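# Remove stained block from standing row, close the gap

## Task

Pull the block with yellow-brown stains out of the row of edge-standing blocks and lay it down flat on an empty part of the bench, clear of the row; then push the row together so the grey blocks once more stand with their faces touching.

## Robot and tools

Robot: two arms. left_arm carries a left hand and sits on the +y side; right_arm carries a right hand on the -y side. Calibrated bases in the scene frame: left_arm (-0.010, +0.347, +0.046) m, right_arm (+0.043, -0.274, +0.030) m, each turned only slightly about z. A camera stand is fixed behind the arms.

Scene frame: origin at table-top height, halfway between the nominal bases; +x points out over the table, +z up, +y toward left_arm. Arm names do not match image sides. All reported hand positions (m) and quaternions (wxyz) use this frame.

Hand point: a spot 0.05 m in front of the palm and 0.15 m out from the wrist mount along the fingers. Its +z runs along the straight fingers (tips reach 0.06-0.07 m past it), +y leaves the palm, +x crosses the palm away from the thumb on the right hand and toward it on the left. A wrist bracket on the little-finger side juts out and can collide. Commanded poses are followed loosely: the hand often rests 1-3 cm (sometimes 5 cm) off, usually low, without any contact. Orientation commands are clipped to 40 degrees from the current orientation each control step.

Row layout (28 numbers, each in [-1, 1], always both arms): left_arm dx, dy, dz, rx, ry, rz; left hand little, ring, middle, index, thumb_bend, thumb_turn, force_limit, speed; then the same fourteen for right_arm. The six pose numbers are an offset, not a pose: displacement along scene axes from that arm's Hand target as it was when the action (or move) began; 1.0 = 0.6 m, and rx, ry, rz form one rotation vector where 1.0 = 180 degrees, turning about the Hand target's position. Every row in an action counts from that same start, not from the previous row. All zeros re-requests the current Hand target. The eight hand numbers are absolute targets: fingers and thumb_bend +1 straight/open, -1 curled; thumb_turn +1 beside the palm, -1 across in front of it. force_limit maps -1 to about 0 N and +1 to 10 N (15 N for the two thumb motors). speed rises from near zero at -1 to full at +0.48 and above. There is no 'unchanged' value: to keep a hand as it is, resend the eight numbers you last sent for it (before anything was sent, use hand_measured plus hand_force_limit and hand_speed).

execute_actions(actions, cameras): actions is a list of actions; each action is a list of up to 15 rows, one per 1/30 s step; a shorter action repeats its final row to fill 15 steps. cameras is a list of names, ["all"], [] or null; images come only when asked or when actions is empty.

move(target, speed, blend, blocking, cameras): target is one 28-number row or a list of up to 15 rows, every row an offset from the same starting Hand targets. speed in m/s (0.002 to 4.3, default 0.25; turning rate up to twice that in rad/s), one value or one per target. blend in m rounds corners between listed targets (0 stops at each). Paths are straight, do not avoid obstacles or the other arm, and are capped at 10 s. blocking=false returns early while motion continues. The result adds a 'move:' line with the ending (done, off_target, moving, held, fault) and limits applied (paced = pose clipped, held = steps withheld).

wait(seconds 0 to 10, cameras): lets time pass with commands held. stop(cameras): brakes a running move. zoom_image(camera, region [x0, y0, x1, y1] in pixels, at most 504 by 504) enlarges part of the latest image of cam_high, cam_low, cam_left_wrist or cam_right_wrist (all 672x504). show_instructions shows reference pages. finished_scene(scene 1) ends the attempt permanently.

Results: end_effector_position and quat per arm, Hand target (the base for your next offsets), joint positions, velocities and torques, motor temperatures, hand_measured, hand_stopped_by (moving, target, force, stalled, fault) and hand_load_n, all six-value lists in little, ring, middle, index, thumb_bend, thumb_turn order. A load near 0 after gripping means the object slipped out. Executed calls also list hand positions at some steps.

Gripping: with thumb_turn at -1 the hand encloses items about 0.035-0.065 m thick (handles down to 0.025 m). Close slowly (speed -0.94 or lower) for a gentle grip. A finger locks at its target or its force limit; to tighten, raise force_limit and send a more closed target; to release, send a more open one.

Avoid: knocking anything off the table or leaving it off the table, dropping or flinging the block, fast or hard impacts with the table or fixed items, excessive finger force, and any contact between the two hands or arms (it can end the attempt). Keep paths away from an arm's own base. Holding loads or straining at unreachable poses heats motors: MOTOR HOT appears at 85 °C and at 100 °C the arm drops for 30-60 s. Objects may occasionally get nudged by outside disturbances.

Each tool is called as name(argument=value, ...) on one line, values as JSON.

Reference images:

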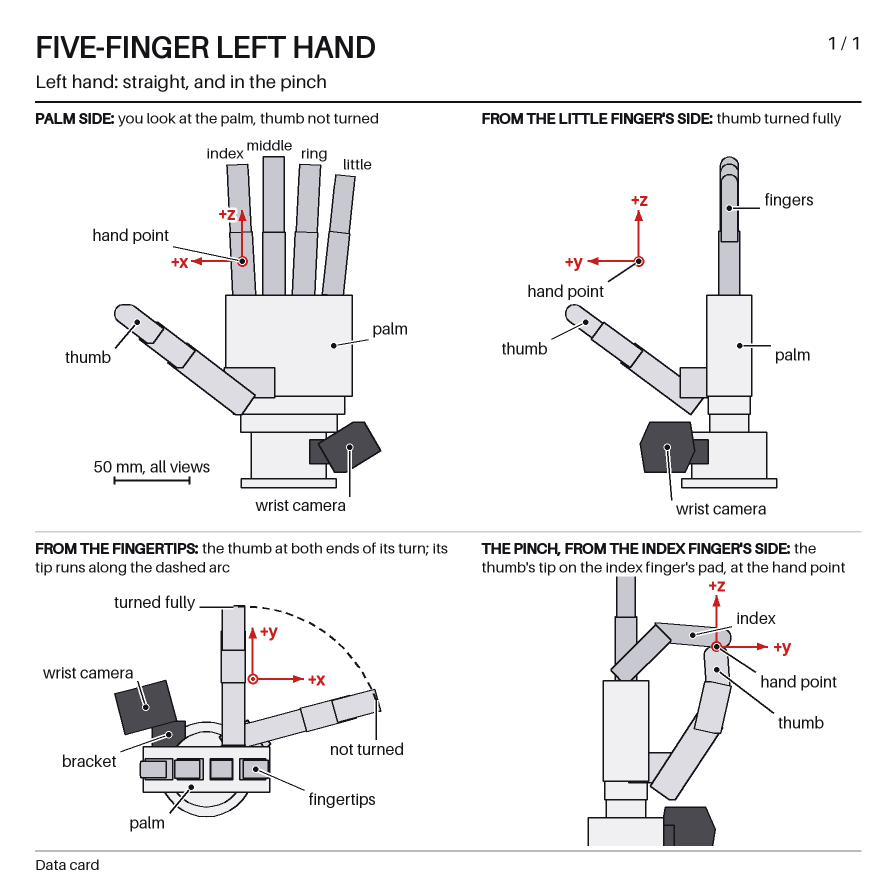

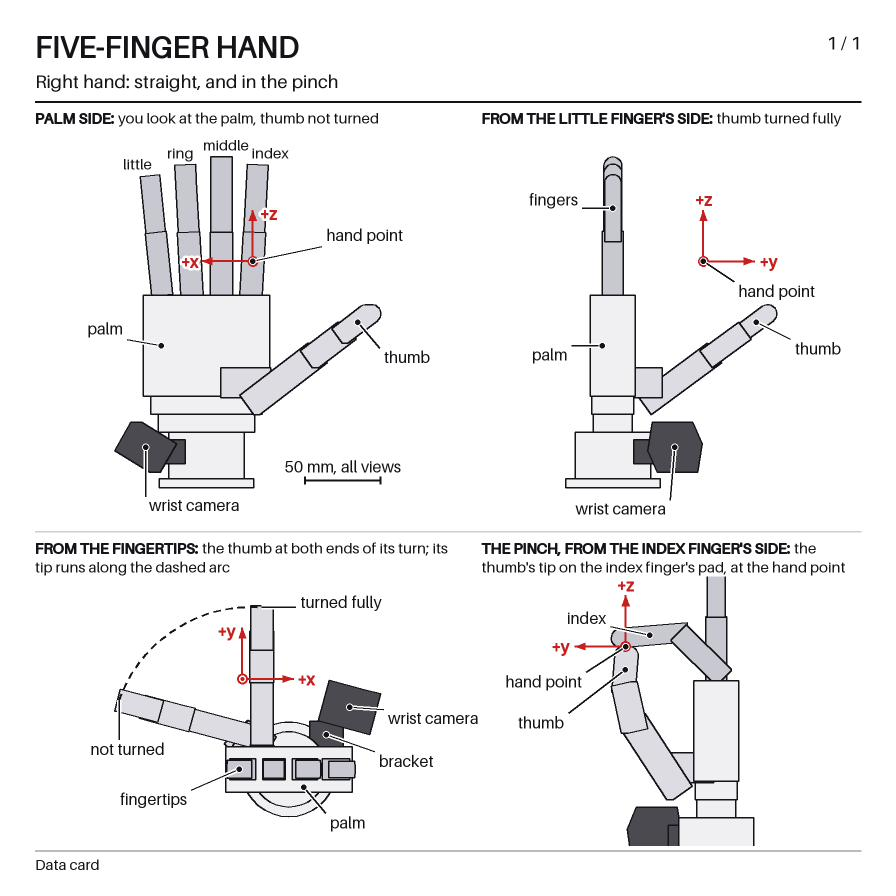

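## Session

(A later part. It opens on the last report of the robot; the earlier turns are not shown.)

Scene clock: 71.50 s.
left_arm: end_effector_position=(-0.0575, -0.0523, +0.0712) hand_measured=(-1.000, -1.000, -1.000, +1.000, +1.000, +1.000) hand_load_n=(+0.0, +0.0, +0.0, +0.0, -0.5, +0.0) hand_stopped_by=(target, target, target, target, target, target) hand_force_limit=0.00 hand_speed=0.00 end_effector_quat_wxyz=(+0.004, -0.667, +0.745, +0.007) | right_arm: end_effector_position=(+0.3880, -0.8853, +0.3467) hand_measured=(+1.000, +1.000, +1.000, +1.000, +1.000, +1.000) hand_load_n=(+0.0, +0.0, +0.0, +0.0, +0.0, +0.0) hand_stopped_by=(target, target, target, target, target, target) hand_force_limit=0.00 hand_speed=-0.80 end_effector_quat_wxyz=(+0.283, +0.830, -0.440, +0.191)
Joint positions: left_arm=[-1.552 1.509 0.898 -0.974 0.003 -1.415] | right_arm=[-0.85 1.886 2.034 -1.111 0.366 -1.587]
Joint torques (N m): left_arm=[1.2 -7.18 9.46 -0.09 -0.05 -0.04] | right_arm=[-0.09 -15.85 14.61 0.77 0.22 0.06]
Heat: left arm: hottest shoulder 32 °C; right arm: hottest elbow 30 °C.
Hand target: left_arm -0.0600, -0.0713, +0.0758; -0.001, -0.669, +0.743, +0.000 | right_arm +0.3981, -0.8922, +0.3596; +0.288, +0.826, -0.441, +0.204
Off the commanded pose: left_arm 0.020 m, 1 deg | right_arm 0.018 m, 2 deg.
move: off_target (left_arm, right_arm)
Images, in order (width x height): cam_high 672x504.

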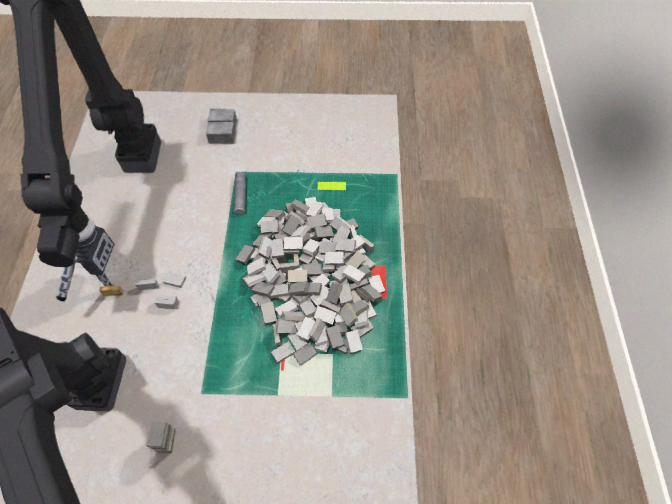

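move(target=[0,-0.033,0.008, 0,0,0, -1,-1,-1,1,1,1,0,0, 0,0,0,0,0,0, 1,1,1,1,1,1,0,-0.8], speed=0.05, cameras=["cam_high"])

zoom_image(camera="cam_high", region=[80, 250, 180, 325])

Scene clock: 72.73 s.
left_arm: end_effector_position=(-0.0574, -0.0731, +0.0753) hand_measured=(-1.000, -1.000, -1.000, +1.000, +1.000, +1.000) hand_load_n=(+0.0, +0.5, +0.0, +0.0, +0.0, +0.0) hand_stopped_by=(target, target, target, target, target, target) hand_force_limit=0.00 hand_speed=0.00 end_effector_quat_wxyz=(+0.003, -0.667, +0.745, +0.006) | right_arm: end_effector_position=(+0.3880, -0.8853, +0.3467) hand_measured=(+1.000, +1.000, +1.000, +1.000, +1.000, +1.000) hand_load_n=(+0.0, +0.0, +0.0, +0.0, +0.0, +0.0) hand_stopped_by=(target, target, target, target, target, target) hand_force_limit=0.00 hand_speed=-0.80 end_effector_quat_wxyz=(+0.283, +0.830, -0.440, +0.191)
Joint positions: left_arm=[-1.555 1.552 0.961 -0.993 0.003 -1.417] | right_arm=[-0.85 1.886 2.034 -1.111 0.366 -1.587]
Joint torques (N m): left_arm=[1.03 -8.18 9.43 -0.29 -0.02 -0.05] | right_arm=[-0.03 -15.97 14.54 0.8 0.28 0.1]
Heat: left arm: hottest shoulder 32 °C; right arm: hottest elbow 30 °C.
Hand target: left_arm -0.0600, -0.0911, +0.0807; -0.001, -0.669, +0.743, +0.000 | right_arm +0.3981, -0.8922, +0.3596; +0.288, +0.826, -0.441, +0.204
Off the commanded pose: left_arm 0.019 m, 1 deg | right_arm 0.018 m, 2 deg.
move: off_target (left_arm, right_arm)
Images, in order (width x height): cam_high 672x504.

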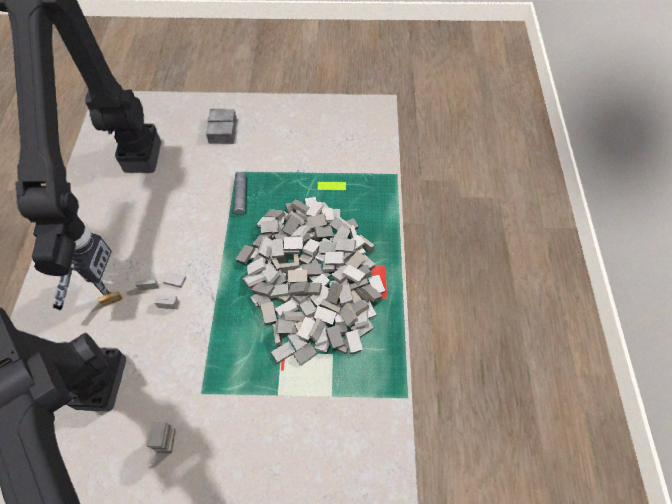

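Scaled by 5.040 from the camera's 672x504 image, which has a finer 960x720 frame.

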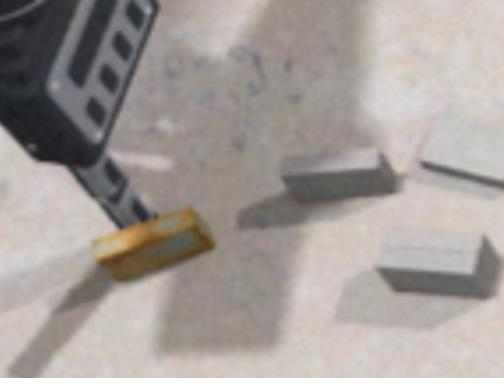

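move(target=[[0.01,0.05,0.04, 0,0,0, -1,-1,-1,1,1,1,0,0, 0,0,0,0,0,0, 1,1,1,1,1,1,0,-0.8],[0.006,0.045,-0.007, 0,0,0, -1,-1,-1,1,1,1,0,0, 0,0,0,0,0,0, 1,1,1,1,1,1,0,-0.8]], speed=0.12)

move(target=[0.005,-0.06,0.0, 0,0,0, -1,-1,-1,1,1,1,0,0, 0,0,0,0,0,0, 1,1,1,1,1,1,0,-0.8], speed=0.05, cameras=["cam_high"])

zoom_image(camera="cam_high", region=[80, 250, 180, 325])

Scene clock: 75.13 s.
left_arm: end_effector_position=(-0.0576, -0.0647, +0.0855) hand_measured=(-1.000, -1.000, -1.000, +1.000, +1.000, +1.000) hand_load_n=(+0.0, +0.0, +0.0, +0.0, +0.0, +0.0) hand_stopped_by=(target, target, target, target, target, target) hand_force_limit=0.00 hand_speed=0.00 end_effector_quat_wxyz=(-0.006, -0.667, +0.745, -0.005) | right_arm: end_effector_position=(+0.3880, -0.8853, +0.3467) hand_measured=(+1.000, +1.000, +1.000, +1.000, +1.000, +1.000) hand_load_n=(+0.0, +0.0, +0.0, +0.0, +0.0, +0.0) hand_stopped_by=(target, target, target, target, target, target) hand_force_limit=0.00 hand_speed=-0.80 end_effector_quat_wxyz=(+0.283, +0.830, -0.440, +0.191)
Joint positions: left_arm=[-1.554 1.498 0.929 -0.987 0.003 -1.417] | right_arm=[-0.85 1.886 2.034 -1.111 0.366 -1.587]
Joint torques (N m): left_arm=[2.26 -7.94 6 0.55 -0.01 0.08] | right_arm=[-0.62 -16.21 14.57 0.7 0.25 0.07]
Heat: left arm: hottest shoulder 32 °C; right arm: hottest elbow 30 °C.
Hand target: left_arm -0.0564, -0.0639, +0.0763; +0.000, -0.669, +0.743, +0.001 | right_arm +0.3981, -0.8922, +0.3596; +0.288, +0.826, -0.441, +0.204
Off the commanded pose: left_arm 0.009 m, 1 deg | right_arm 0.018 m, 2 deg.
move: off_target (right_arm)

Scene clock: 76.33 s.
left_arm: end_effector_position=(-0.0569, -0.0807, +0.0720) hand_measured=(-1.000, -1.000, -1.000, +1.000, +1.000, +1.000) hand_load_n=(+0.0, +0.0, +0.0, -0.5, +0.0, +0.0) hand_stopped_by=(target, target, target, target, target, target) hand_force_limit=0.00 hand_speed=0.00 end_effector_quat_wxyz=(+0.004, -0.667, +0.745, +0.008) | right_arm: end_effector_position=(+0.3880, -0.8853, +0.3467) hand_measured=(+1.000, +1.000, +1.000, +1.000, +1.000, +1.000) hand_load_n=(+0.0, -0.5, +0.0, +0.0, +0.0, +0.0) hand_stopped_by=(target, target, target, target, target, target) hand_force_limit=0.00 hand_speed=-0.80 end_effector_quat_wxyz=(+0.283, +0.830, -0.440, +0.191)
Joint positions: left_arm=[-1.554 1.577 0.981 -0.992 0.003 -1.417] | right_arm=[-0.85 1.886 2.034 -1.111 0.366 -1.587]
Joint torques (N m): left_arm=[1.61 -8.88 9.43 -0.13 -0.01 0.13] | right_arm=[0.03 -16.21 14.37 0.72 0.29 0.08]
Heat: left arm: hottest shoulder 32 °C; right arm: hottest elbow 30 °C.
Hand target: left_arm -0.0534, -0.1000, +0.0764; +0.000, -0.669, +0.743, +0.001 | right_arm +0.3981, -0.8922, +0.3596; +0.288, +0.826, -0.441, +0.204
Off the commanded pose: left_arm 0.020 m, 1 deg | right_arm 0.018 m, 2 deg.
move: off_target (left_arm, right_arm)
Images, in order (width x height): cam_high 672x504.

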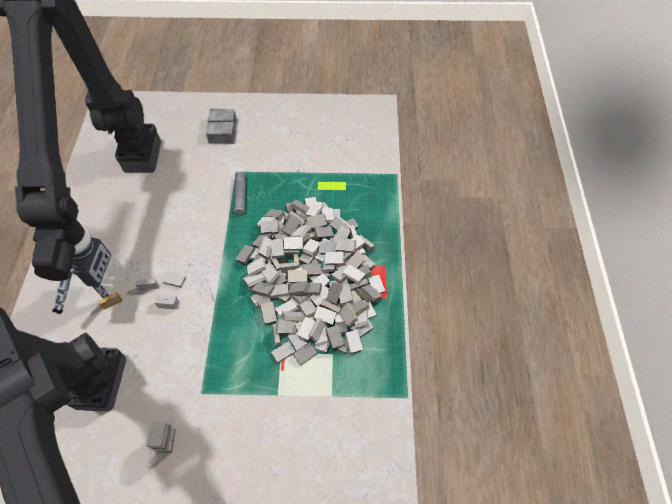

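Scaled by 5.040 from the camera's 672x504 image, which has a finer 960x720 frame.

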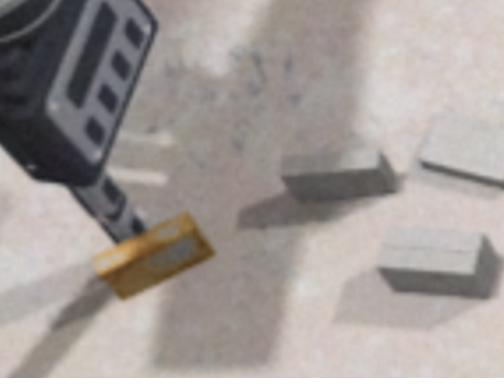

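move(target=[[0.0057,0.05,0.075, 0,0,0, -1,-1,-1,1,1,1,0,0, 0,0,0,0,0,0, 1,1,1,1,1,1,0,-0.8],[0.0057,0.0517,0.011, 0,0,0, -1,-1,-1,1,1,1,0,0, 0,0,0,0,0,0, 1,1,1,1,1,1,0,-0.8],[0.0057,-0.0133,0.03, 0,0,0, -1,-1,-1,1,1,1,0,0, 0,0,0,0,0,0, 1,1,1,1,1,1,0,-0.8]], speed=[0.12,0.12,0.05], cameras=["cam_high"])

zoom_image(camera="cam_high", region=[80, 250, 180, 325])

Scene clock: 80.13 s.
left_arm: end_effector_position=(-0.0526, -0.0924, +0.0897) hand_measured=(-1.000, -1.000, -1.000, +1.000, +1.000, +1.000) hand_load_n=(+0.0, +0.0, +0.0, +0.0, +0.0, +0.0) hand_stopped_by=(target, target, target, target, target, target) hand_force_limit=0.00 hand_speed=0.00 end_effector_quat_wxyz=(+0.002, -0.670, +0.742, +0.005) | right_arm: end_effector_position=(+0.3880, -0.8853, +0.3467) hand_measured=(+1.000, +1.000, +1.000, +1.000, +1.000, +1.000) hand_load_n=(+0.0, +0.0, +0.0, +0.0, +0.0, +0.0) hand_stopped_by=(target, target, target, target, target, target) hand_force_limit=0.00 hand_speed=-0.80 end_effector_quat_wxyz=(+0.283, +0.830, -0.440, +0.191)
Joint positions: left_arm=[-1.546 1.573 1.031 -1.039 0.003 -1.417] | right_arm=[-0.85 1.886 2.034 -1.111 0.366 -1.587]
Joint torques (N m): left_arm=[2.26 -8.64 9.36 -0.24 -0.08 0.15] | right_arm=[-0.67 -15.79 14.56 0.7 0.3 0.09]
Heat: left arm: hottest shoulder 32 °C; right arm: hottest elbow 30 °C.
Hand target: left_arm -0.0500, -0.1080, +0.0945; -0.001, -0.669, +0.743, +0.001 | right_arm +0.3981, -0.8922, +0.3596; +0.288, +0.826, -0.441, +0.204
Off the commanded pose: left_arm 0.016 m, 1 deg | right_arm 0.018 m, 2 deg.
move: off_target (left_arm, right_arm)
Images, in order (width x height): cam_high 672x504.

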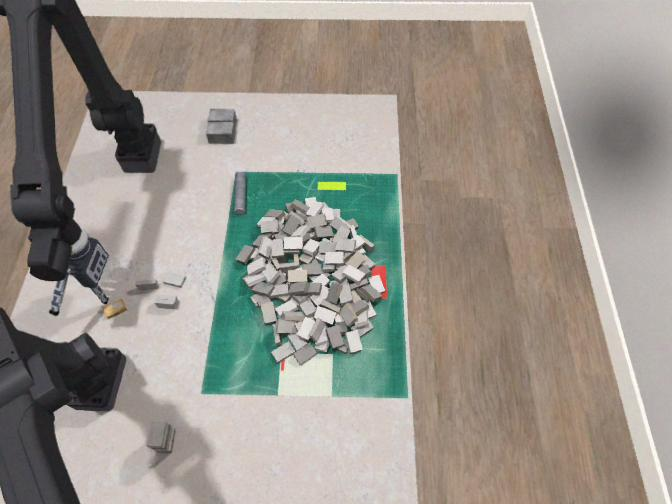

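Scaled by 5.040 from the camera's 672x504 image, which has a finer 960x720 frame.

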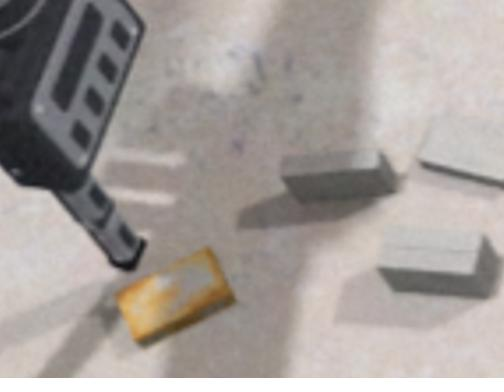

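move(target=[[0.0083,0.08,0.059, 0,0,0, -1,-1,-1,1,1,1,0,0, 0,0,0,0,0,0, 1,1,1,1,1,1,0,-0.8],[0.1333,0.155,0.059, 0,0,0, -1,-1,-1,1,1,1,0,0, 0,0,0,0,0,0, 1,1,1,1,1,1,0,-0.8],[0.1333,0.1567,-0.039, 0,0,0, -1,-1,-1,1,1,1,0,0, 0,0,0,0,0,0, 1,1,1,1,1,1,0,-0.8]], speed=[0.2,0.2,0.15], blend=[0.02,0.01,0], cameras=["cam_high"])

zoom_image(camera="cam_high", region=[100, 250, 200, 325])

Scene clock: 83.57 s.
left_arm: end_effector_position=(+0.0281, -0.0152, +0.0775) hand_measured=(-1.000, -1.000, -1.000, +1.000, +1.000, +1.000) hand_load_n=(+0.0, +0.0, +0.0, +0.0, +0.0, +0.0) hand_stopped_by=(target, target, target, target, target, target) hand_force_limit=0.00 hand_speed=0.00 end_effector_quat_wxyz=(-0.002, -0.672, +0.741, -0.004) | right_arm: end_effector_position=(+0.3880, -0.8853, +0.3467) hand_measured=(+1.000, +1.000, +1.000, +1.000, +1.000, +1.000) hand_load_n=(+0.0, +0.0, +0.0, +0.5, +0.0, -0.5) hand_stopped_by=(target, target, target, target, target, target) hand_force_limit=0.00 hand_speed=-0.80 end_effector_quat_wxyz=(+0.283, +0.830, -0.440, +0.191)
Joint positions: left_arm=[-1.305 1.425 0.826 -0.962 -0.001 -1.18] | right_arm=[-0.85 1.886 2.034 -1.111 0.366 -1.587]
Joint torques (N m): left_arm=[2.2 -6.59 5.87 0.25 0.09 0.2] | right_arm=[-0.32 -15.68 14.38 0.76 0.25 0.08]
Heat: left arm: hottest shoulder 32 °C; right arm: hottest shoulder 30 °C.
Hand target: left_arm +0.0300, -0.0139, +0.0710; -0.001, -0.669, +0.743, +0.001 | right_arm +0.3981, -0.8922, +0.3596; +0.288, +0.826, -0.441, +0.204
Off the commanded pose: left_arm 0.007 m, 1 deg | right_arm 0.018 m, 2 deg.
move: off_target (right_arm)
Images, in order (width x height): cam_high 672x504.

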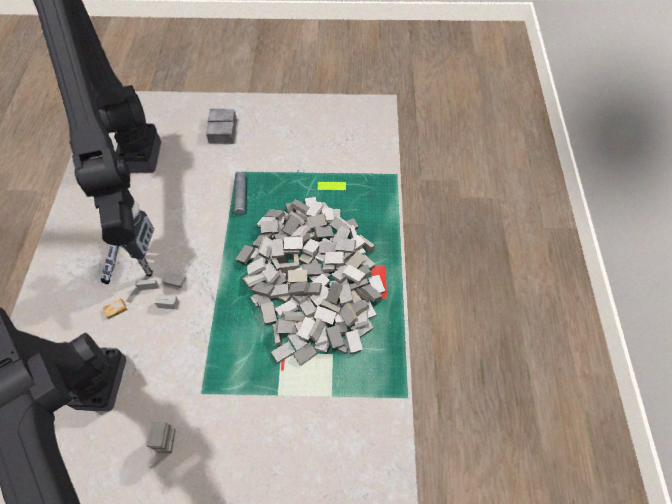

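Scaled by 5.040 from the camera's 672x504 image, which has a finer 960x720 frame.

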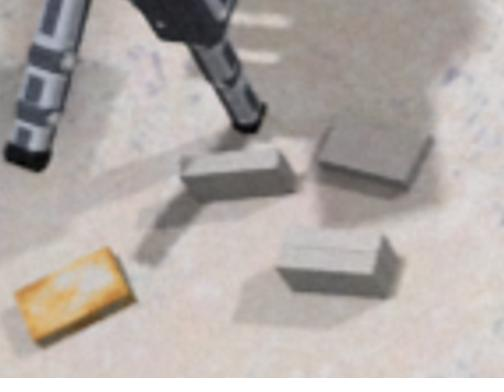

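move(target=[0,-0.08,0.01, 0,0,0, -1,-1,-1,1,1,1,0,0, 0,0,0,0,0,0, 1,1,1,1,1,1,0,-0.8], speed=0.06, cameras=["cam_high"])

zoom_image(camera="cam_high", region=[100, 250, 200, 325])

Scene clock: 85.10 s.
left_arm: end_effector_position=(+0.0290, -0.0435, +0.0715) hand_measured=(-1.000, -1.000, -1.000, +1.000, +1.000, +1.000) hand_load_n=(+0.0, +0.0, +0.0, +0.0, -0.5, +0.0) hand_stopped_by=(target, target, target, target, target, target) hand_force_limit=0.00 hand_speed=0.00 end_effector_quat_wxyz=(+0.003, -0.667, +0.745, +0.007) | right_arm: end_effector_position=(+0.3880, -0.8853, +0.3467) hand_measured=(+1.000, +1.000, +1.000, +1.000, +1.000, +1.000) hand_load_n=(+0.0, +0.0, +0.0, +0.0, -0.5, +0.0) hand_stopped_by=(target, target, target, target, target, target) hand_force_limit=0.00 hand_speed=-0.80 end_effector_quat_wxyz=(+0.283, +0.830, -0.440, +0.191)
Joint positions: left_arm=[-1.324 1.521 0.912 -0.977 0 -1.186] | right_arm=[-0.85 1.886 2.034 -1.111 0.366 -1.587]
Joint torques (N m): left_arm=[1.55 -6.95 9.17 -0.12 0.07 -0.02] | right_arm=[-0.91 -16.26 14.53 0.66 0.26 0.08]
Heat: left arm: hottest shoulder 32 °C; right arm: hottest shoulder 30 °C.
Hand target: left_arm +0.0300, -0.0620, +0.0771; -0.001, -0.669, +0.743, +0.000 | right_arm +0.3981, -0.8922, +0.3596; +0.288, +0.826, -0.441, +0.204
Off the commanded pose: left_arm 0.019 m, 1 deg | right_arm 0.018 m, 2 deg.
move: off_target (left_arm, right_arm)
Images, in order (width x height): cam_high 672x504.

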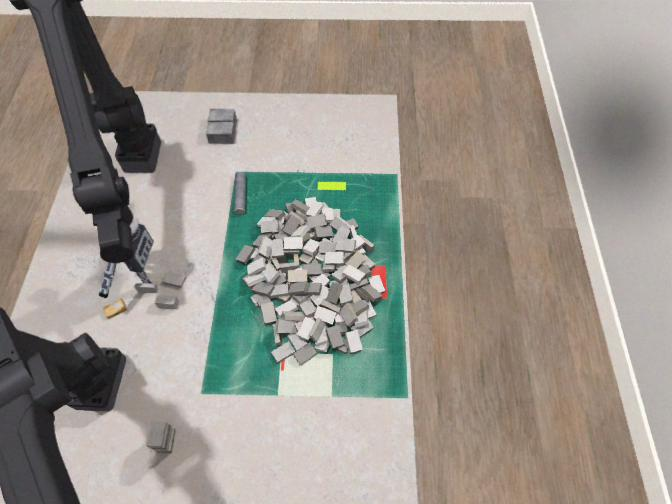

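Scaled by 5.040 from the camera's 672x504 image, which has a finer 960x720 frame.

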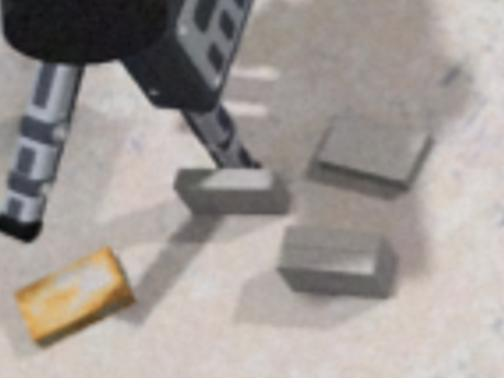

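move(target=[0,-0.0267,0.0, 0,0,0, -1,-1,-1,1,1,1,0,0, 0,0,0,0,0,0, 1,1,1,1,1,1,0,-0.8], speed=0.06, cameras=["cam_high"])

zoom_image(camera="cam_high", region=[100, 250, 200, 325])

Scene clock: 86.50 s.
left_arm: end_effector_position=(+0.0292, -0.0593, +0.0719) hand_measured=(-1.000, -1.000, -1.000, +1.000, +1.000, +1.000) hand_load_n=(+0.0, +0.0, +0.0, -0.5, +0.0, +0.0) hand_stopped_by=(target, target, target, target, target, target) hand_force_limit=0.00 hand_speed=0.00 end_effector_quat_wxyz=(+0.003, -0.667, +0.745, +0.007) | right_arm: end_effector_position=(+0.3880, -0.8853, +0.3467) hand_measured=(+1.000, +1.000, +1.000, +1.000, +1.000, +1.000) hand_load_n=(+0.0, +0.0, +0.0, +0.0, +0.0, +0.0) hand_stopped_by=(target, target, target, target, target, target) hand_force_limit=0.00 hand_speed=-0.80 end_effector_quat_wxyz=(+0.283, +0.830, -0.440, +0.191)
Joint positions: left_arm=[-1.334 1.557 0.956 -0.985 0 -1.196] | right_arm=[-0.85 1.886 2.034 -1.111 0.366 -1.587]
Joint torques (N m): left_arm=[1.73 -7.3 9.52 -0.24 0.04 0] | right_arm=[-0.79 -15.91 14.42 0.65 0.25 0.08]
Heat: left arm: hottest shoulder 32 °C; right arm: hottest shoulder 30 °C.
Hand target: left_arm +0.0300, -0.0780, +0.0770; +0.000, -0.669, +0.743, +0.001 | right_arm +0.3981, -0.8922, +0.3596; +0.288, +0.826, -0.441, +0.204
Off the commanded pose: left_arm 0.019 m, 1 deg | right_arm 0.018 m, 2 deg.
move: off_target (left_arm, right_arm)
Images, in order (width x height): cam_high 672x504.

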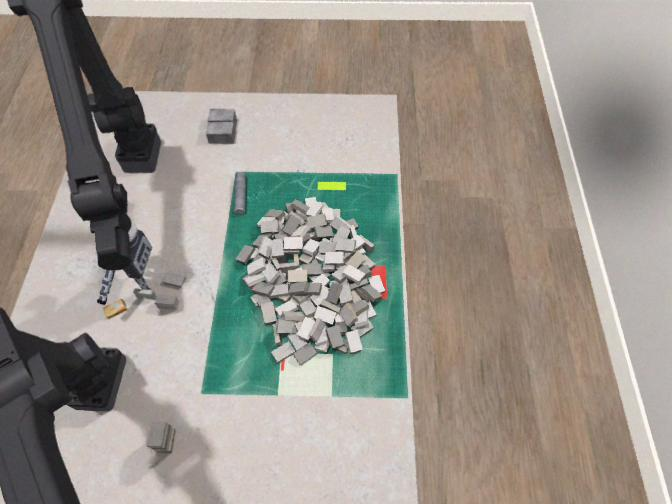

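Scaled by 5.040 from the camera's 672x504 image, which has a finer 960x720 frame.

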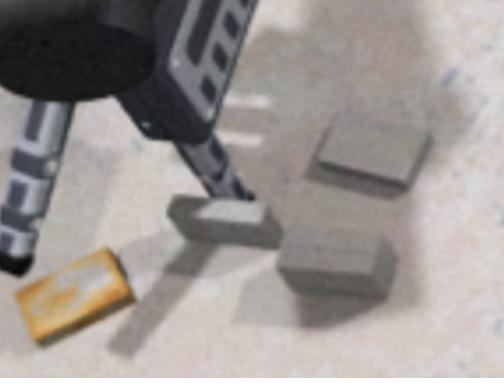

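move(target=[[0,0.02,0.0917, 0,0,0, -1,-1,-1,1,1,1,0,0, 0,0,0,0,0,0, 1,1,1,1,1,1,0,-0.8],[-0.005,-0.02,0.0917, 0,0,0, -1,-1,-1,1,1,1,0,0, 0,0,0,0,0,0, 1,1,1,1,1,1,0,-0.8],[-0.005,-0.0183,-0.018, 0,0,0, -1,-1,-1,1,1,1,0,0, 0,0,0,0,0,0, 1,1,1,1,1,1,0,-0.8]], speed=[0.15,0.15,0.12], cameras=["cam_high"])

zoom_image(camera="cam_high", region=[100, 250, 200, 325])

Scene clock: 91.63 s.
left_arm: end_effector_position=(+0.0296, -0.0876, +0.0742) hand_measured=(-1.000, -1.000, -1.000, +1.000, +1.000, +1.000) hand_load_n=(+0.0, +0.0, +0.0, +0.0, +0.0, +0.0) hand_stopped_by=(target, target, target, target, target, target) hand_force_limit=0.00 hand_speed=0.00 end_effector_quat_wxyz=(-0.002, -0.666, +0.746, -0.004) | right_arm: end_effector_position=(+0.3880, -0.8853, +0.3467) hand_measured=(+1.000, +1.000, +1.000, +1.000, +1.000, +1.000) hand_load_n=(+0.0, +0.0, +0.0, +0.0, +0.0, +0.0) hand_stopped_by=(target, target, target, target, target, target) hand_force_limit=0.00 hand_speed=-0.80 end_effector_quat_wxyz=(+0.283, +0.830, -0.440, +0.191)
Joint positions: left_arm=[-1.35 1.603 1.019 -0.977 0 -1.211] | right_arm=[-0.85 1.886 2.034 -1.111 0.366 -1.587]
Joint torques (N m): left_arm=[1.73 -9.11 6.16 0.24 0.03 -0.03] | right_arm=[-0.15 -15.74 14.48 0.7 0.23 0.1]
Heat: left arm: hottest shoulder 32 °C; right arm: hottest shoulder 30 °C.
Hand target: left_arm +0.0269, -0.0890, +0.0662; +0.000, -0.669, +0.743, +0.000 | right_arm +0.3981, -0.8922, +0.3596; +0.288, +0.826, -0.441, +0.204
Off the commanded pose: left_arm 0.009 m, 1 deg | right_arm 0.018 m, 2 deg.
move: off_target (right_arm)
Images, in order (width x height): cam_high 672x504.

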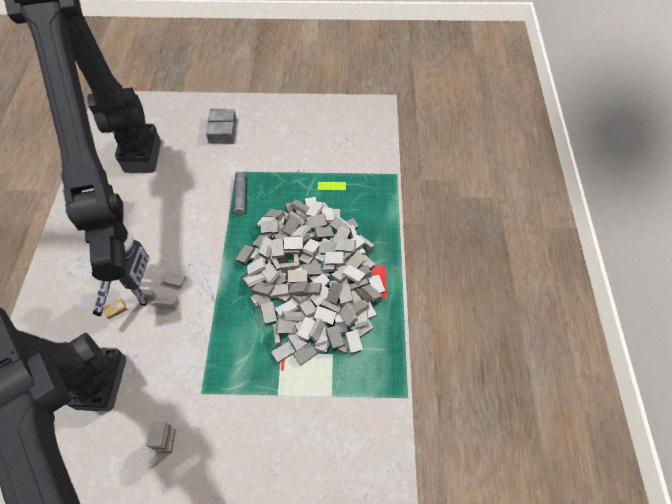

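Scaled by 5.040 from the camera's 672x504 image, which has a finer 960x720 frame.

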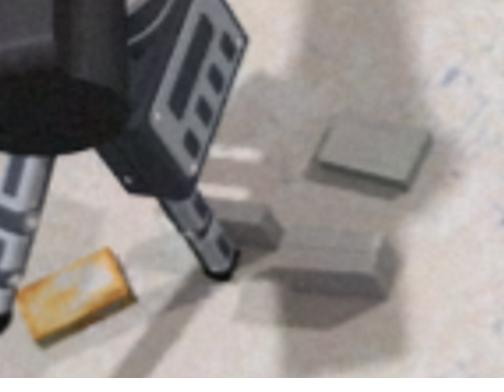

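move(target=[0,0.025,0.0, 0,0,0, -1,-1,-1,1,1,1,0,0, 0,0,0,0,0,0, 1,1,1,1,1,1,0,-0.8], speed=0.05, cameras=["cam_high"])

zoom_image(camera="cam_high", region=[100, 250, 200, 325])

Scene clock: 92.77 s.
left_arm: end_effector_position=(+0.0282, -0.0821, +0.0707) hand_measured=(-1.000, -1.000, -1.000, +1.000, +1.000, +1.000) hand_load_n=(+0.0, +0.0, +0.0, +0.0, +0.0, +0.0) hand_stopped_by=(target, target, target, target, target, target) hand_force_limit=0.00 hand_speed=0.00 end_effector_quat_wxyz=(-0.003, -0.666, +0.746, -0.006) | right_arm: end_effector_position=(+0.3880, -0.8853, +0.3467) hand_measured=(+1.000, +1.000, +1.000, +1.000, +1.000, +1.000) hand_load_n=(+0.0, +0.0, +0.0, +0.0, +0.0, +0.0) hand_stopped_by=(target, target, target, target, target, target) hand_force_limit=0.00 hand_speed=-0.80 end_effector_quat_wxyz=(+0.283, +0.830, -0.440, +0.191)
Joint positions: left_arm=[-1.35 1.593 0.995 -0.959 0 -1.211] | right_arm=[-0.85 1.886 2.034 -1.111 0.366 -1.587]
Joint torques (N m): left_arm=[2.26 -10.46 4.83 -0.03 0.04 0.05] | right_arm=[-0.26 -16.03 14.53 0.76 0.28 0.1]
Heat: left arm: hottest shoulder 32 °C; right arm: hottest shoulder 30 °C.
Hand target: left_arm +0.0269, -0.0739, +0.0662; +0.000, -0.669, +0.743, +0.001 | right_arm +0.3981, -0.8922, +0.3596; +0.288, +0.826, -0.441, +0.204
Off the commanded pose: left_arm 0.009 m, 1 deg | right_arm 0.018 m, 2 deg.
move: off_target (right_arm)
Images, in order (width x height): cam_high 672x504.

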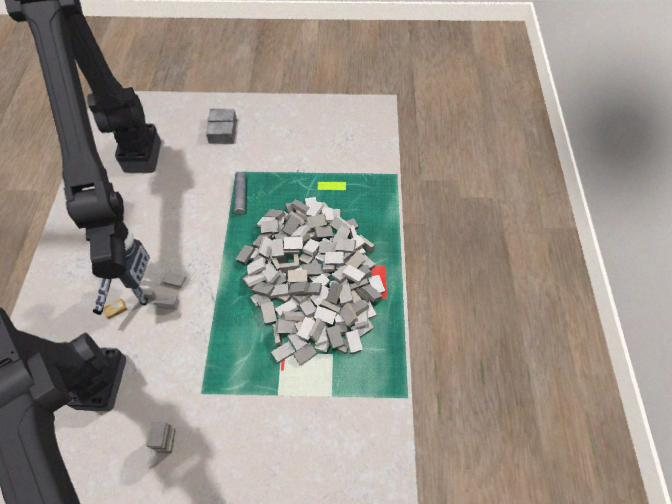

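Scaled by 5.040 from the camera's 672x504 image, which has a finer 960x720 frame.

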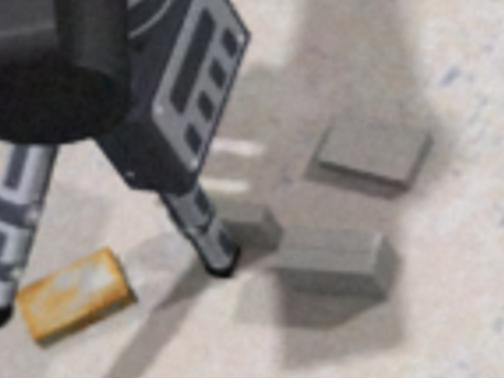

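move(target=[0,0.015,0.01, 0,0,0, -1,-1,-1,1,1,1,0,0, 0,0,0,0,0,0, 1,1,1,1,1,1,0,-0.8], speed=0.05, cameras=["cam_high"])

zoom_image(camera="cam_high", region=[100, 250, 200, 325])

Scene clock: 93.93 s.
left_arm: end_effector_position=(+0.0260, -0.0732, +0.0711) hand_measured=(-1.000, -1.000, -1.000, +1.000, +1.000, +1.000) hand_load_n=(+0.0, +0.0, +0.0, +0.0, +0.0, +0.0) hand_stopped_by=(target, target, target, target, target, target) hand_force_limit=0.00 hand_speed=0.00 end_effector_quat_wxyz=(-0.003, -0.666, +0.746, -0.005) | right_arm: end_effector_position=(+0.3880, -0.8853, +0.3467) hand_measured=(+1.000, +1.000, +1.000, +1.000, +1.000, +1.000) hand_load_n=(+0.0, +0.0, +0.0, +0.0, +0.0, +0.0) hand_stopped_by=(target, target, target, target, target, target) hand_force_limit=0.00 hand_speed=-0.80 end_effector_quat_wxyz=(+0.283, +0.830, -0.440, +0.191)
Joint positions: left_arm=[-1.35 1.572 0.971 -0.959 0 -1.211] | right_arm=[-0.85 1.886 2.034 -1.111 0.366 -1.587]
Joint torques (N m): left_arm=[2.73 -10.81 5.12 -0.39 0.03 0.09] | right_arm=[-0.38 -16.21 14.54 0.75 0.26 0.11]
Heat: left arm: hottest shoulder 32 °C; right arm: hottest shoulder 30 °C.
Hand target: left_arm +0.0269, -0.0650, +0.0722; +0.000, -0.669, +0.743, +0.000 | right_arm +0.3981, -0.8922, +0.3596; +0.288, +0.826, -0.441, +0.204
Off the commanded pose: left_arm 0.008 m, 1 deg | right_arm 0.018 m, 2 deg.
move: off_target (right_arm)
Images, in order (width x height): cam_high 672x504.

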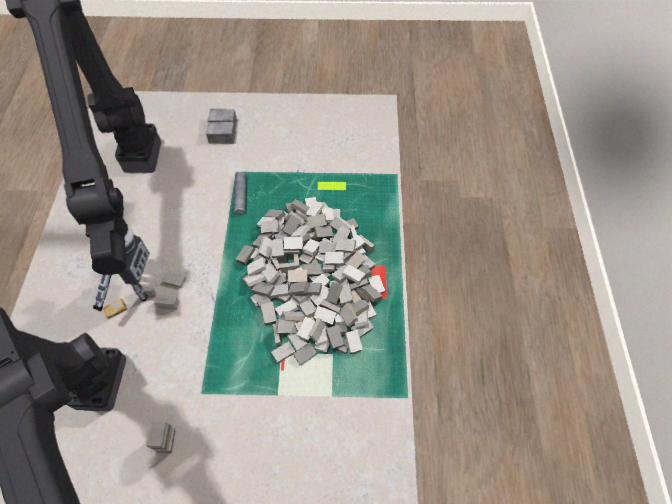

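Scaled by 5.040 from the camera's 672x504 image, which has a finer 960x720 frame.

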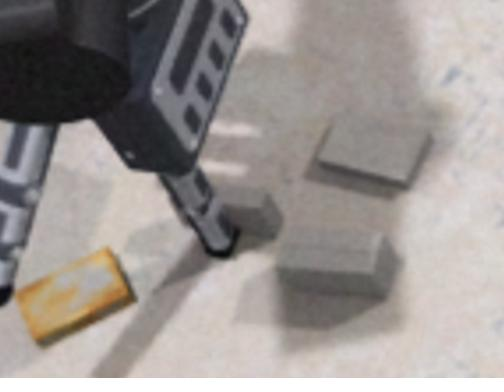

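move(target=[[0,-0.01,0.08, 0,0,0, -1,-1,-1,1,1,1,0,0, 0,0,0,0,0,0, 1,1,1,1,1,1,0,-0.8],[-0.075,0.01,0.08, 0,0,0, -1,-1,-1,1,1,1,0,0, 0,0,0,0,0,0, 1,1,1,1,1,1,0,-0.8]], speed=[0.15,0.15], cameras=["cam_high"])

zoom_image(camera="cam_high", region=[100, 250, 200, 325])

Scene clock: 96.57 s.
left_arm: end_effector_position=(-0.0171, -0.0606, +0.1170) hand_measured=(-1.000, -1.000, -1.000, +1.000, +1.000, +1.000) hand_load_n=(+0.0, +0.0, +0.0, +0.0, +0.0, +0.0) hand_stopped_by=(target, target, target, target, target, target) hand_force_limit=0.00 hand_speed=0.00 end_effector_quat_wxyz=(+0.000, -0.665, +0.747, +0.003) | right_arm: end_effector_position=(+0.3880, -0.8853, +0.3467) hand_measured=(+1.000, +1.000, +1.000, +1.000, +1.000, +1.000) hand_load_n=(+0.0, +0.0, +0.0, +0.0, +0.0, +0.0) hand_stopped_by=(target, target, target, target, target, target) hand_force_limit=0.00 hand_speed=-0.80 end_effector_quat_wxyz=(+0.283, +0.830, -0.440, +0.191)
Joint positions: left_arm=[-1.449 1.466 0.989 -1.099 0.003 -1.305] | right_arm=[-0.85 1.886 2.034 -1.111 0.366 -1.587]
Joint torques (N m): left_arm=[1.79 -9.41 6.32 -0.24 -0.05 -0.03] | right_arm=[0.03 -15.74 14.45 0.7 0.27 0.11]
Heat: left arm: hottest shoulder 32 °C; right arm: hottest shoulder 30 °C.
Hand target: left_arm -0.0180, -0.0590, +0.1203; -0.001, -0.669, +0.743, +0.000 | right_arm +0.3981, -0.8922, +0.3596; +0.288, +0.826, -0.441, +0.204
Off the commanded pose: left_arm 0.004 m, 1 deg | right_arm 0.018 m, 2 deg.
move: off_target (right_arm)
Images, in order (width x height): cam_high 672x504.

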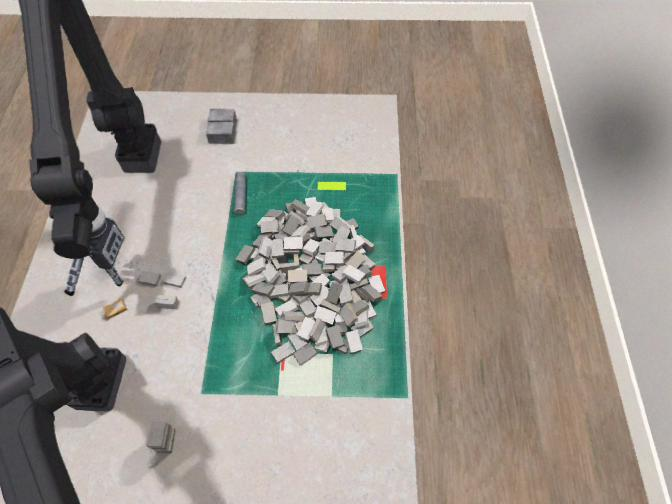

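Scaled by 5.040 from the camera's 672x504 image, which has a finer 960x720 frame.

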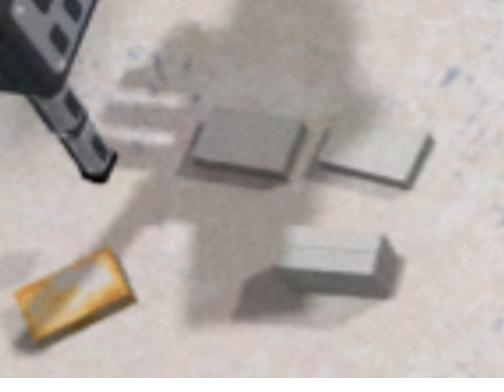

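move(target=[[0.1,0.05,0.1, 0,0,0, -1,-1,-1,0.24,1,-1,0,0, 0,0,0,0,0,0, 1,1,1,1,1,1,0,-0.8],[0.293,0.048,0.06, -0.0315,-0.2985,0, -1,-1,-1,0.24,1,-1,0,0, 0,0,0,0,0,0, 1,1,1,1,1,1,0,-0.8]], speed=[0.25,0.25], cameras=["all"])

zoom_image(camera="cam_high", region=[100, 240, 220, 330])

Scene clock: 102.73 s.
left_arm: end_effector_position=(+0.1607, -0.0289, +0.1526) hand_measured=(-1.000, -1.000, -1.000, +0.240, +1.000, -1.000) hand_load_n=(+0.0, +0.0, +0.0, +0.0, +0.0, +0.0) hand_stopped_by=(target, target, target, target, target, target) hand_force_limit=0.00 hand_speed=0.00 end_effector_quat_wxyz=(+0.307, -0.602, +0.660, -0.330) | right_arm: end_effector_position=(+0.3880, -0.8853, +0.3467) hand_measured=(+1.000, +1.000, +1.000, +1.000, +1.000, +1.000) hand_load_n=(+0.0, -0.5, +0.0, +0.0, +0.0, +0.0) hand_stopped_by=(target, target, target, target, target, target) hand_force_limit=0.00 hand_speed=-0.80 end_effector_quat_wxyz=(+0.283, +0.830, -0.440, +0.191)
Joint positions: left_arm=[-1.438 1.272 0.807 -0.79 -0.896 -1.166] | right_arm=[-0.85 1.886 2.034 -1.111 0.366 -1.587]
Joint torques (N m): left_arm=[1.26 -7.82 6.74 0.87 -0.7 0.27] | right_arm=[-0.67 -15.85 14.38 0.68 0.28 0.1]
Heat: left arm: hottest shoulder 32 °C; right arm: hottest elbow 31 °C.
Hand target: left_arm +0.1578, -0.0302, +0.1562; +0.303, -0.596, +0.662, -0.337 | right_arm +0.3981, -0.8922, +0.3596; +0.288, +0.826, -0.441, +0.204
Off the commanded pose: left_arm 0.005 m, 1 deg | right_arm 0.018 m, 2 deg.
move: off_target (right_arm)

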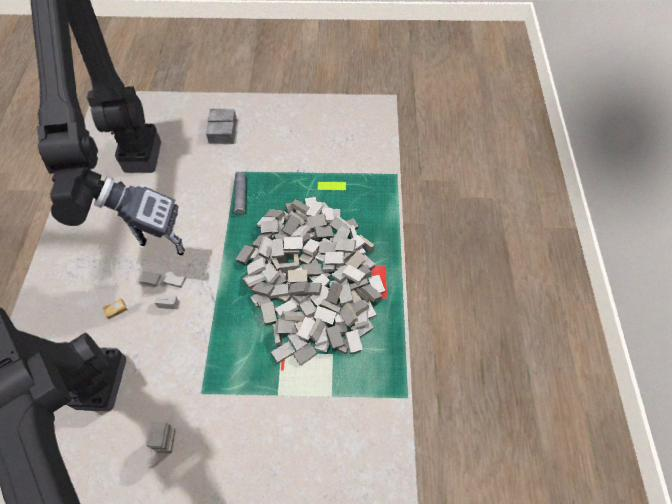

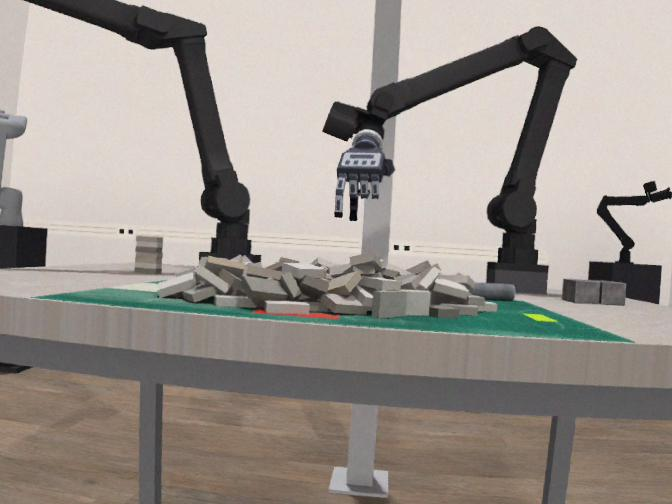

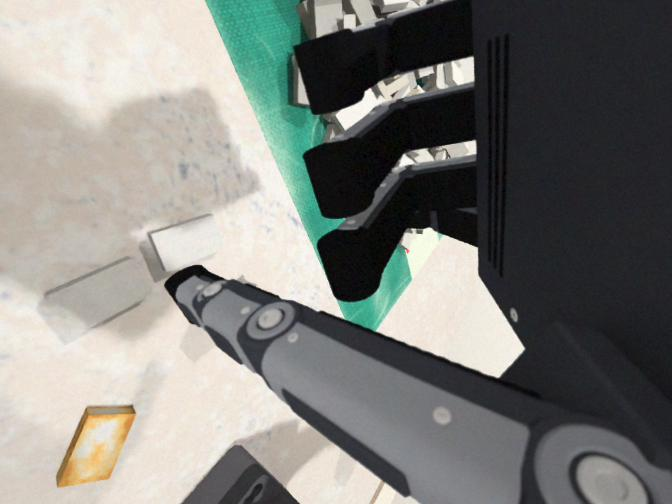

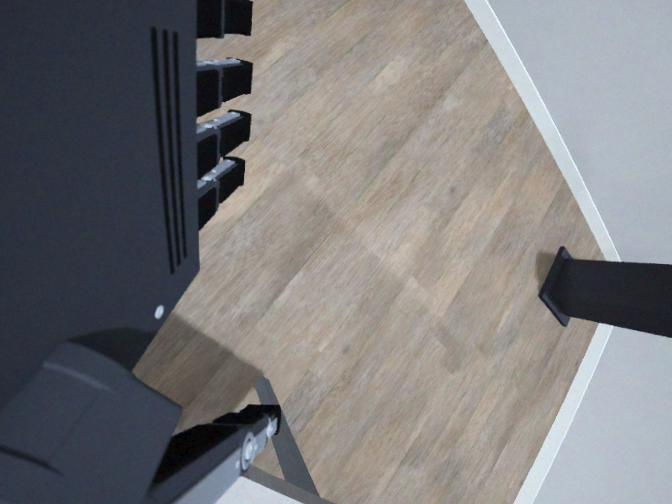

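Scaled by 4.200 from the camera's 672x504 image, which has a finer 960x720 frame.

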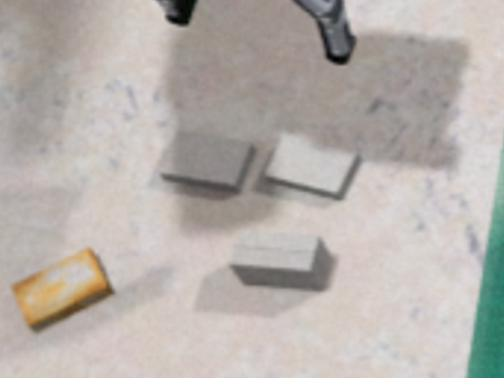

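move(target=[[-0.181,-0.0563,-0.143, 0,0,0, -1,-1,-1,0.24,1,-1,0,0, 0,0,0,0,0,0, 1,1,1,1,1,1,0,-0.8]], speed=[0.25], cameras=["cam_high","cam_left_wrist"])

zoom_image(camera="cam_high", region=[100, 250, 200, 325])

Scene clock: 106.17 s.
left_arm: end_effector_position=(+0.0532, -0.0491, +0.0671) hand_measured=(-1.000, -1.000, -1.000, +0.240, +1.000, -1.000) hand_load_n=(+0.0, +0.0, +0.0, +0.0, +0.0, +0.0) hand_stopped_by=(target, target, target, target, target, target) hand_force_limit=0.00 hand_speed=0.00 end_effector_quat_wxyz=(+0.308, -0.593, +0.666, -0.332) | right_arm: end_effector_position=(+0.3880, -0.8853, +0.3467) hand_measured=(+1.000, +1.000, +1.000, +1.000, +1.000, +1.000) hand_load_n=(+0.0, +0.0, +0.0, +0.0, +0.0, +0.0) hand_stopped_by=(target, target, target, target, target, target) hand_force_limit=0.00 hand_speed=-0.80 end_effector_quat_wxyz=(+0.283, +0.830, -0.440, +0.191)
Joint positions: left_arm=[-1.748 1.539 0.816 -0.921 -0.938 -1.641] | right_arm=[-0.85 1.886 2.034 -1.111 0.366 -1.587]
Joint torques (N m): left_arm=[1.67 -6.3 8.2 -0.28 -0.71 -0.06] | right_arm=[-0.15 -15.68 14.65 0.61 0.27 0.08]
Heat: left arm: hottest shoulder 32 °C; right arm: hottest elbow 31 °C.
Hand target: left_arm +0.0492, -0.0641, +0.0705; +0.303, -0.596, +0.662, -0.337 | right_arm +0.3981, -0.8922, +0.3596; +0.288, +0.826, -0.441, +0.204
Off the commanded pose: left_arm 0.016 m, 1 deg | right_arm 0.018 m, 2 deg.
move: off_target (left_arm, right_arm)
Images, in order (width x height): cam_high 672x504, cam_left_wrist 672x504.

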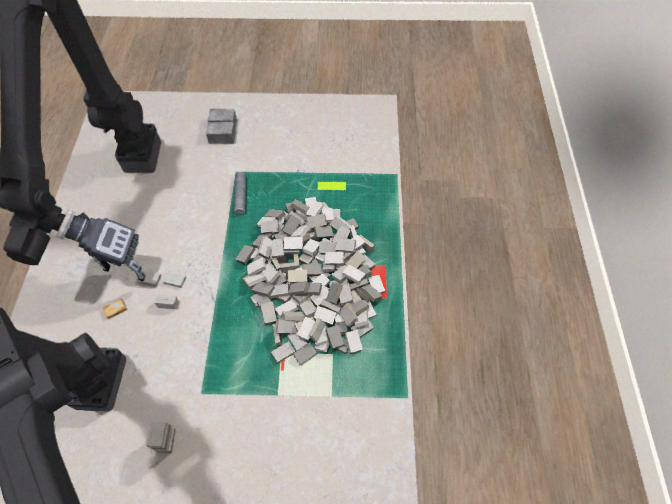

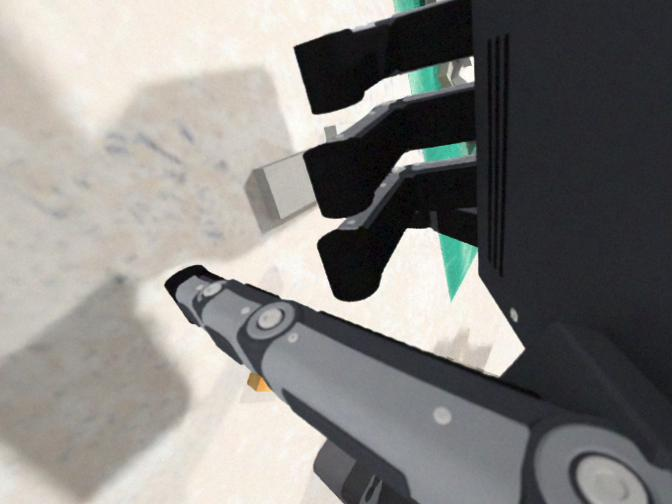

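Scaled by 5.040 from the camera's 672x504 image, which has a finer 960x720 frame.

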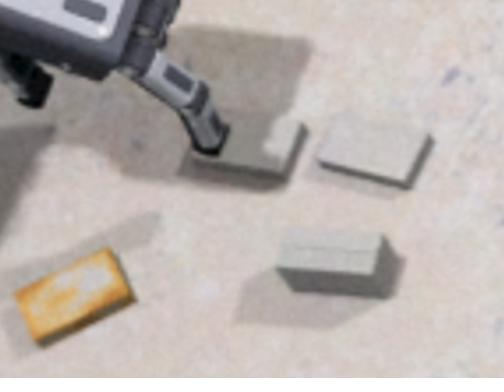

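move(target=[[0,-0.0233,-0.0333, 0,0,0, -1,-1,-1,0.24,1,-1,0,0, 0,0,0,0,0,0, 1,1,1,1,1,1,0,-0.8]], speed=[0.1], cameras=["cam_high"])

zoom_image(camera="cam_high", region=[100, 250, 200, 325])

Scene clock: 107.73 s.
left_arm: end_effector_position=(+0.0517, -0.0597, +0.0479) hand_measured=(-1.000, -1.000, -1.000, +0.240, +1.000, -1.000) hand_load_n=(+0.0, +0.0, +0.0, +0.0, -0.5, +0.0) hand_stopped_by=(target, target, target, target, target, target) hand_force_limit=0.00 hand_speed=0.00 end_effector_quat_wxyz=(+0.312, -0.591, +0.668, -0.329) | right_arm: end_effector_position=(+0.3880, -0.8853, +0.3467) hand_measured=(+1.000, +1.000, +1.000, +1.000, +1.000, +1.000) hand_load_n=(+0.0, +0.0, +0.0, +0.0, +0.0, +0.5) hand_stopped_by=(target, target, target, target, target, target) hand_force_limit=0.00 hand_speed=-0.80 end_effector_quat_wxyz=(+0.283, +0.830, -0.440, +0.191)
Joint positions: left_arm=[-1.748 1.609 0.836 -0.882 -0.938 -1.641] | right_arm=[-0.85 1.886 2.034 -1.111 0.366 -1.587]
Joint torques (N m): left_arm=[1.67 -7.41 7.83 0.46 -0.73 0.06] | right_arm=[-0.09 -16.38 14.46 0.85 0.27 0.09]
Heat: left arm: hottest shoulder 32 °C; right arm: hottest elbow 31 °C.
Hand target: left_arm +0.0492, -0.0781, +0.0506; +0.303, -0.596, +0.662, -0.337 | right_arm +0.3981, -0.8922, +0.3596; +0.288, +0.826, -0.441, +0.204
Off the commanded pose: left_arm 0.019 m, 2 deg | right_arm 0.018 m, 2 deg.
move: off_target (left_arm, right_arm)
Images, in order (width x height): cam_high 672x504.

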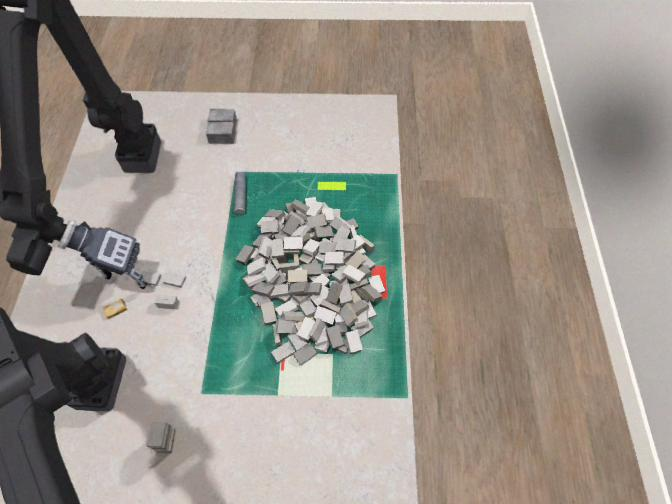

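Scaled by 5.040 from the camera's 672x504 image, which has a finer 960x720 frame.

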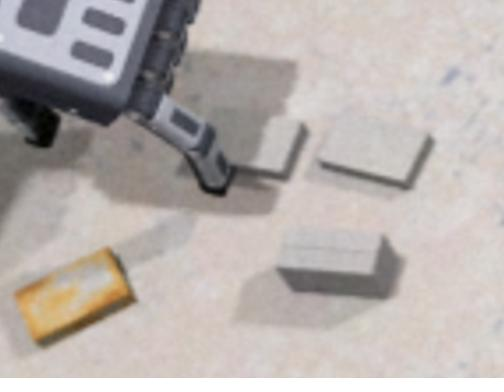

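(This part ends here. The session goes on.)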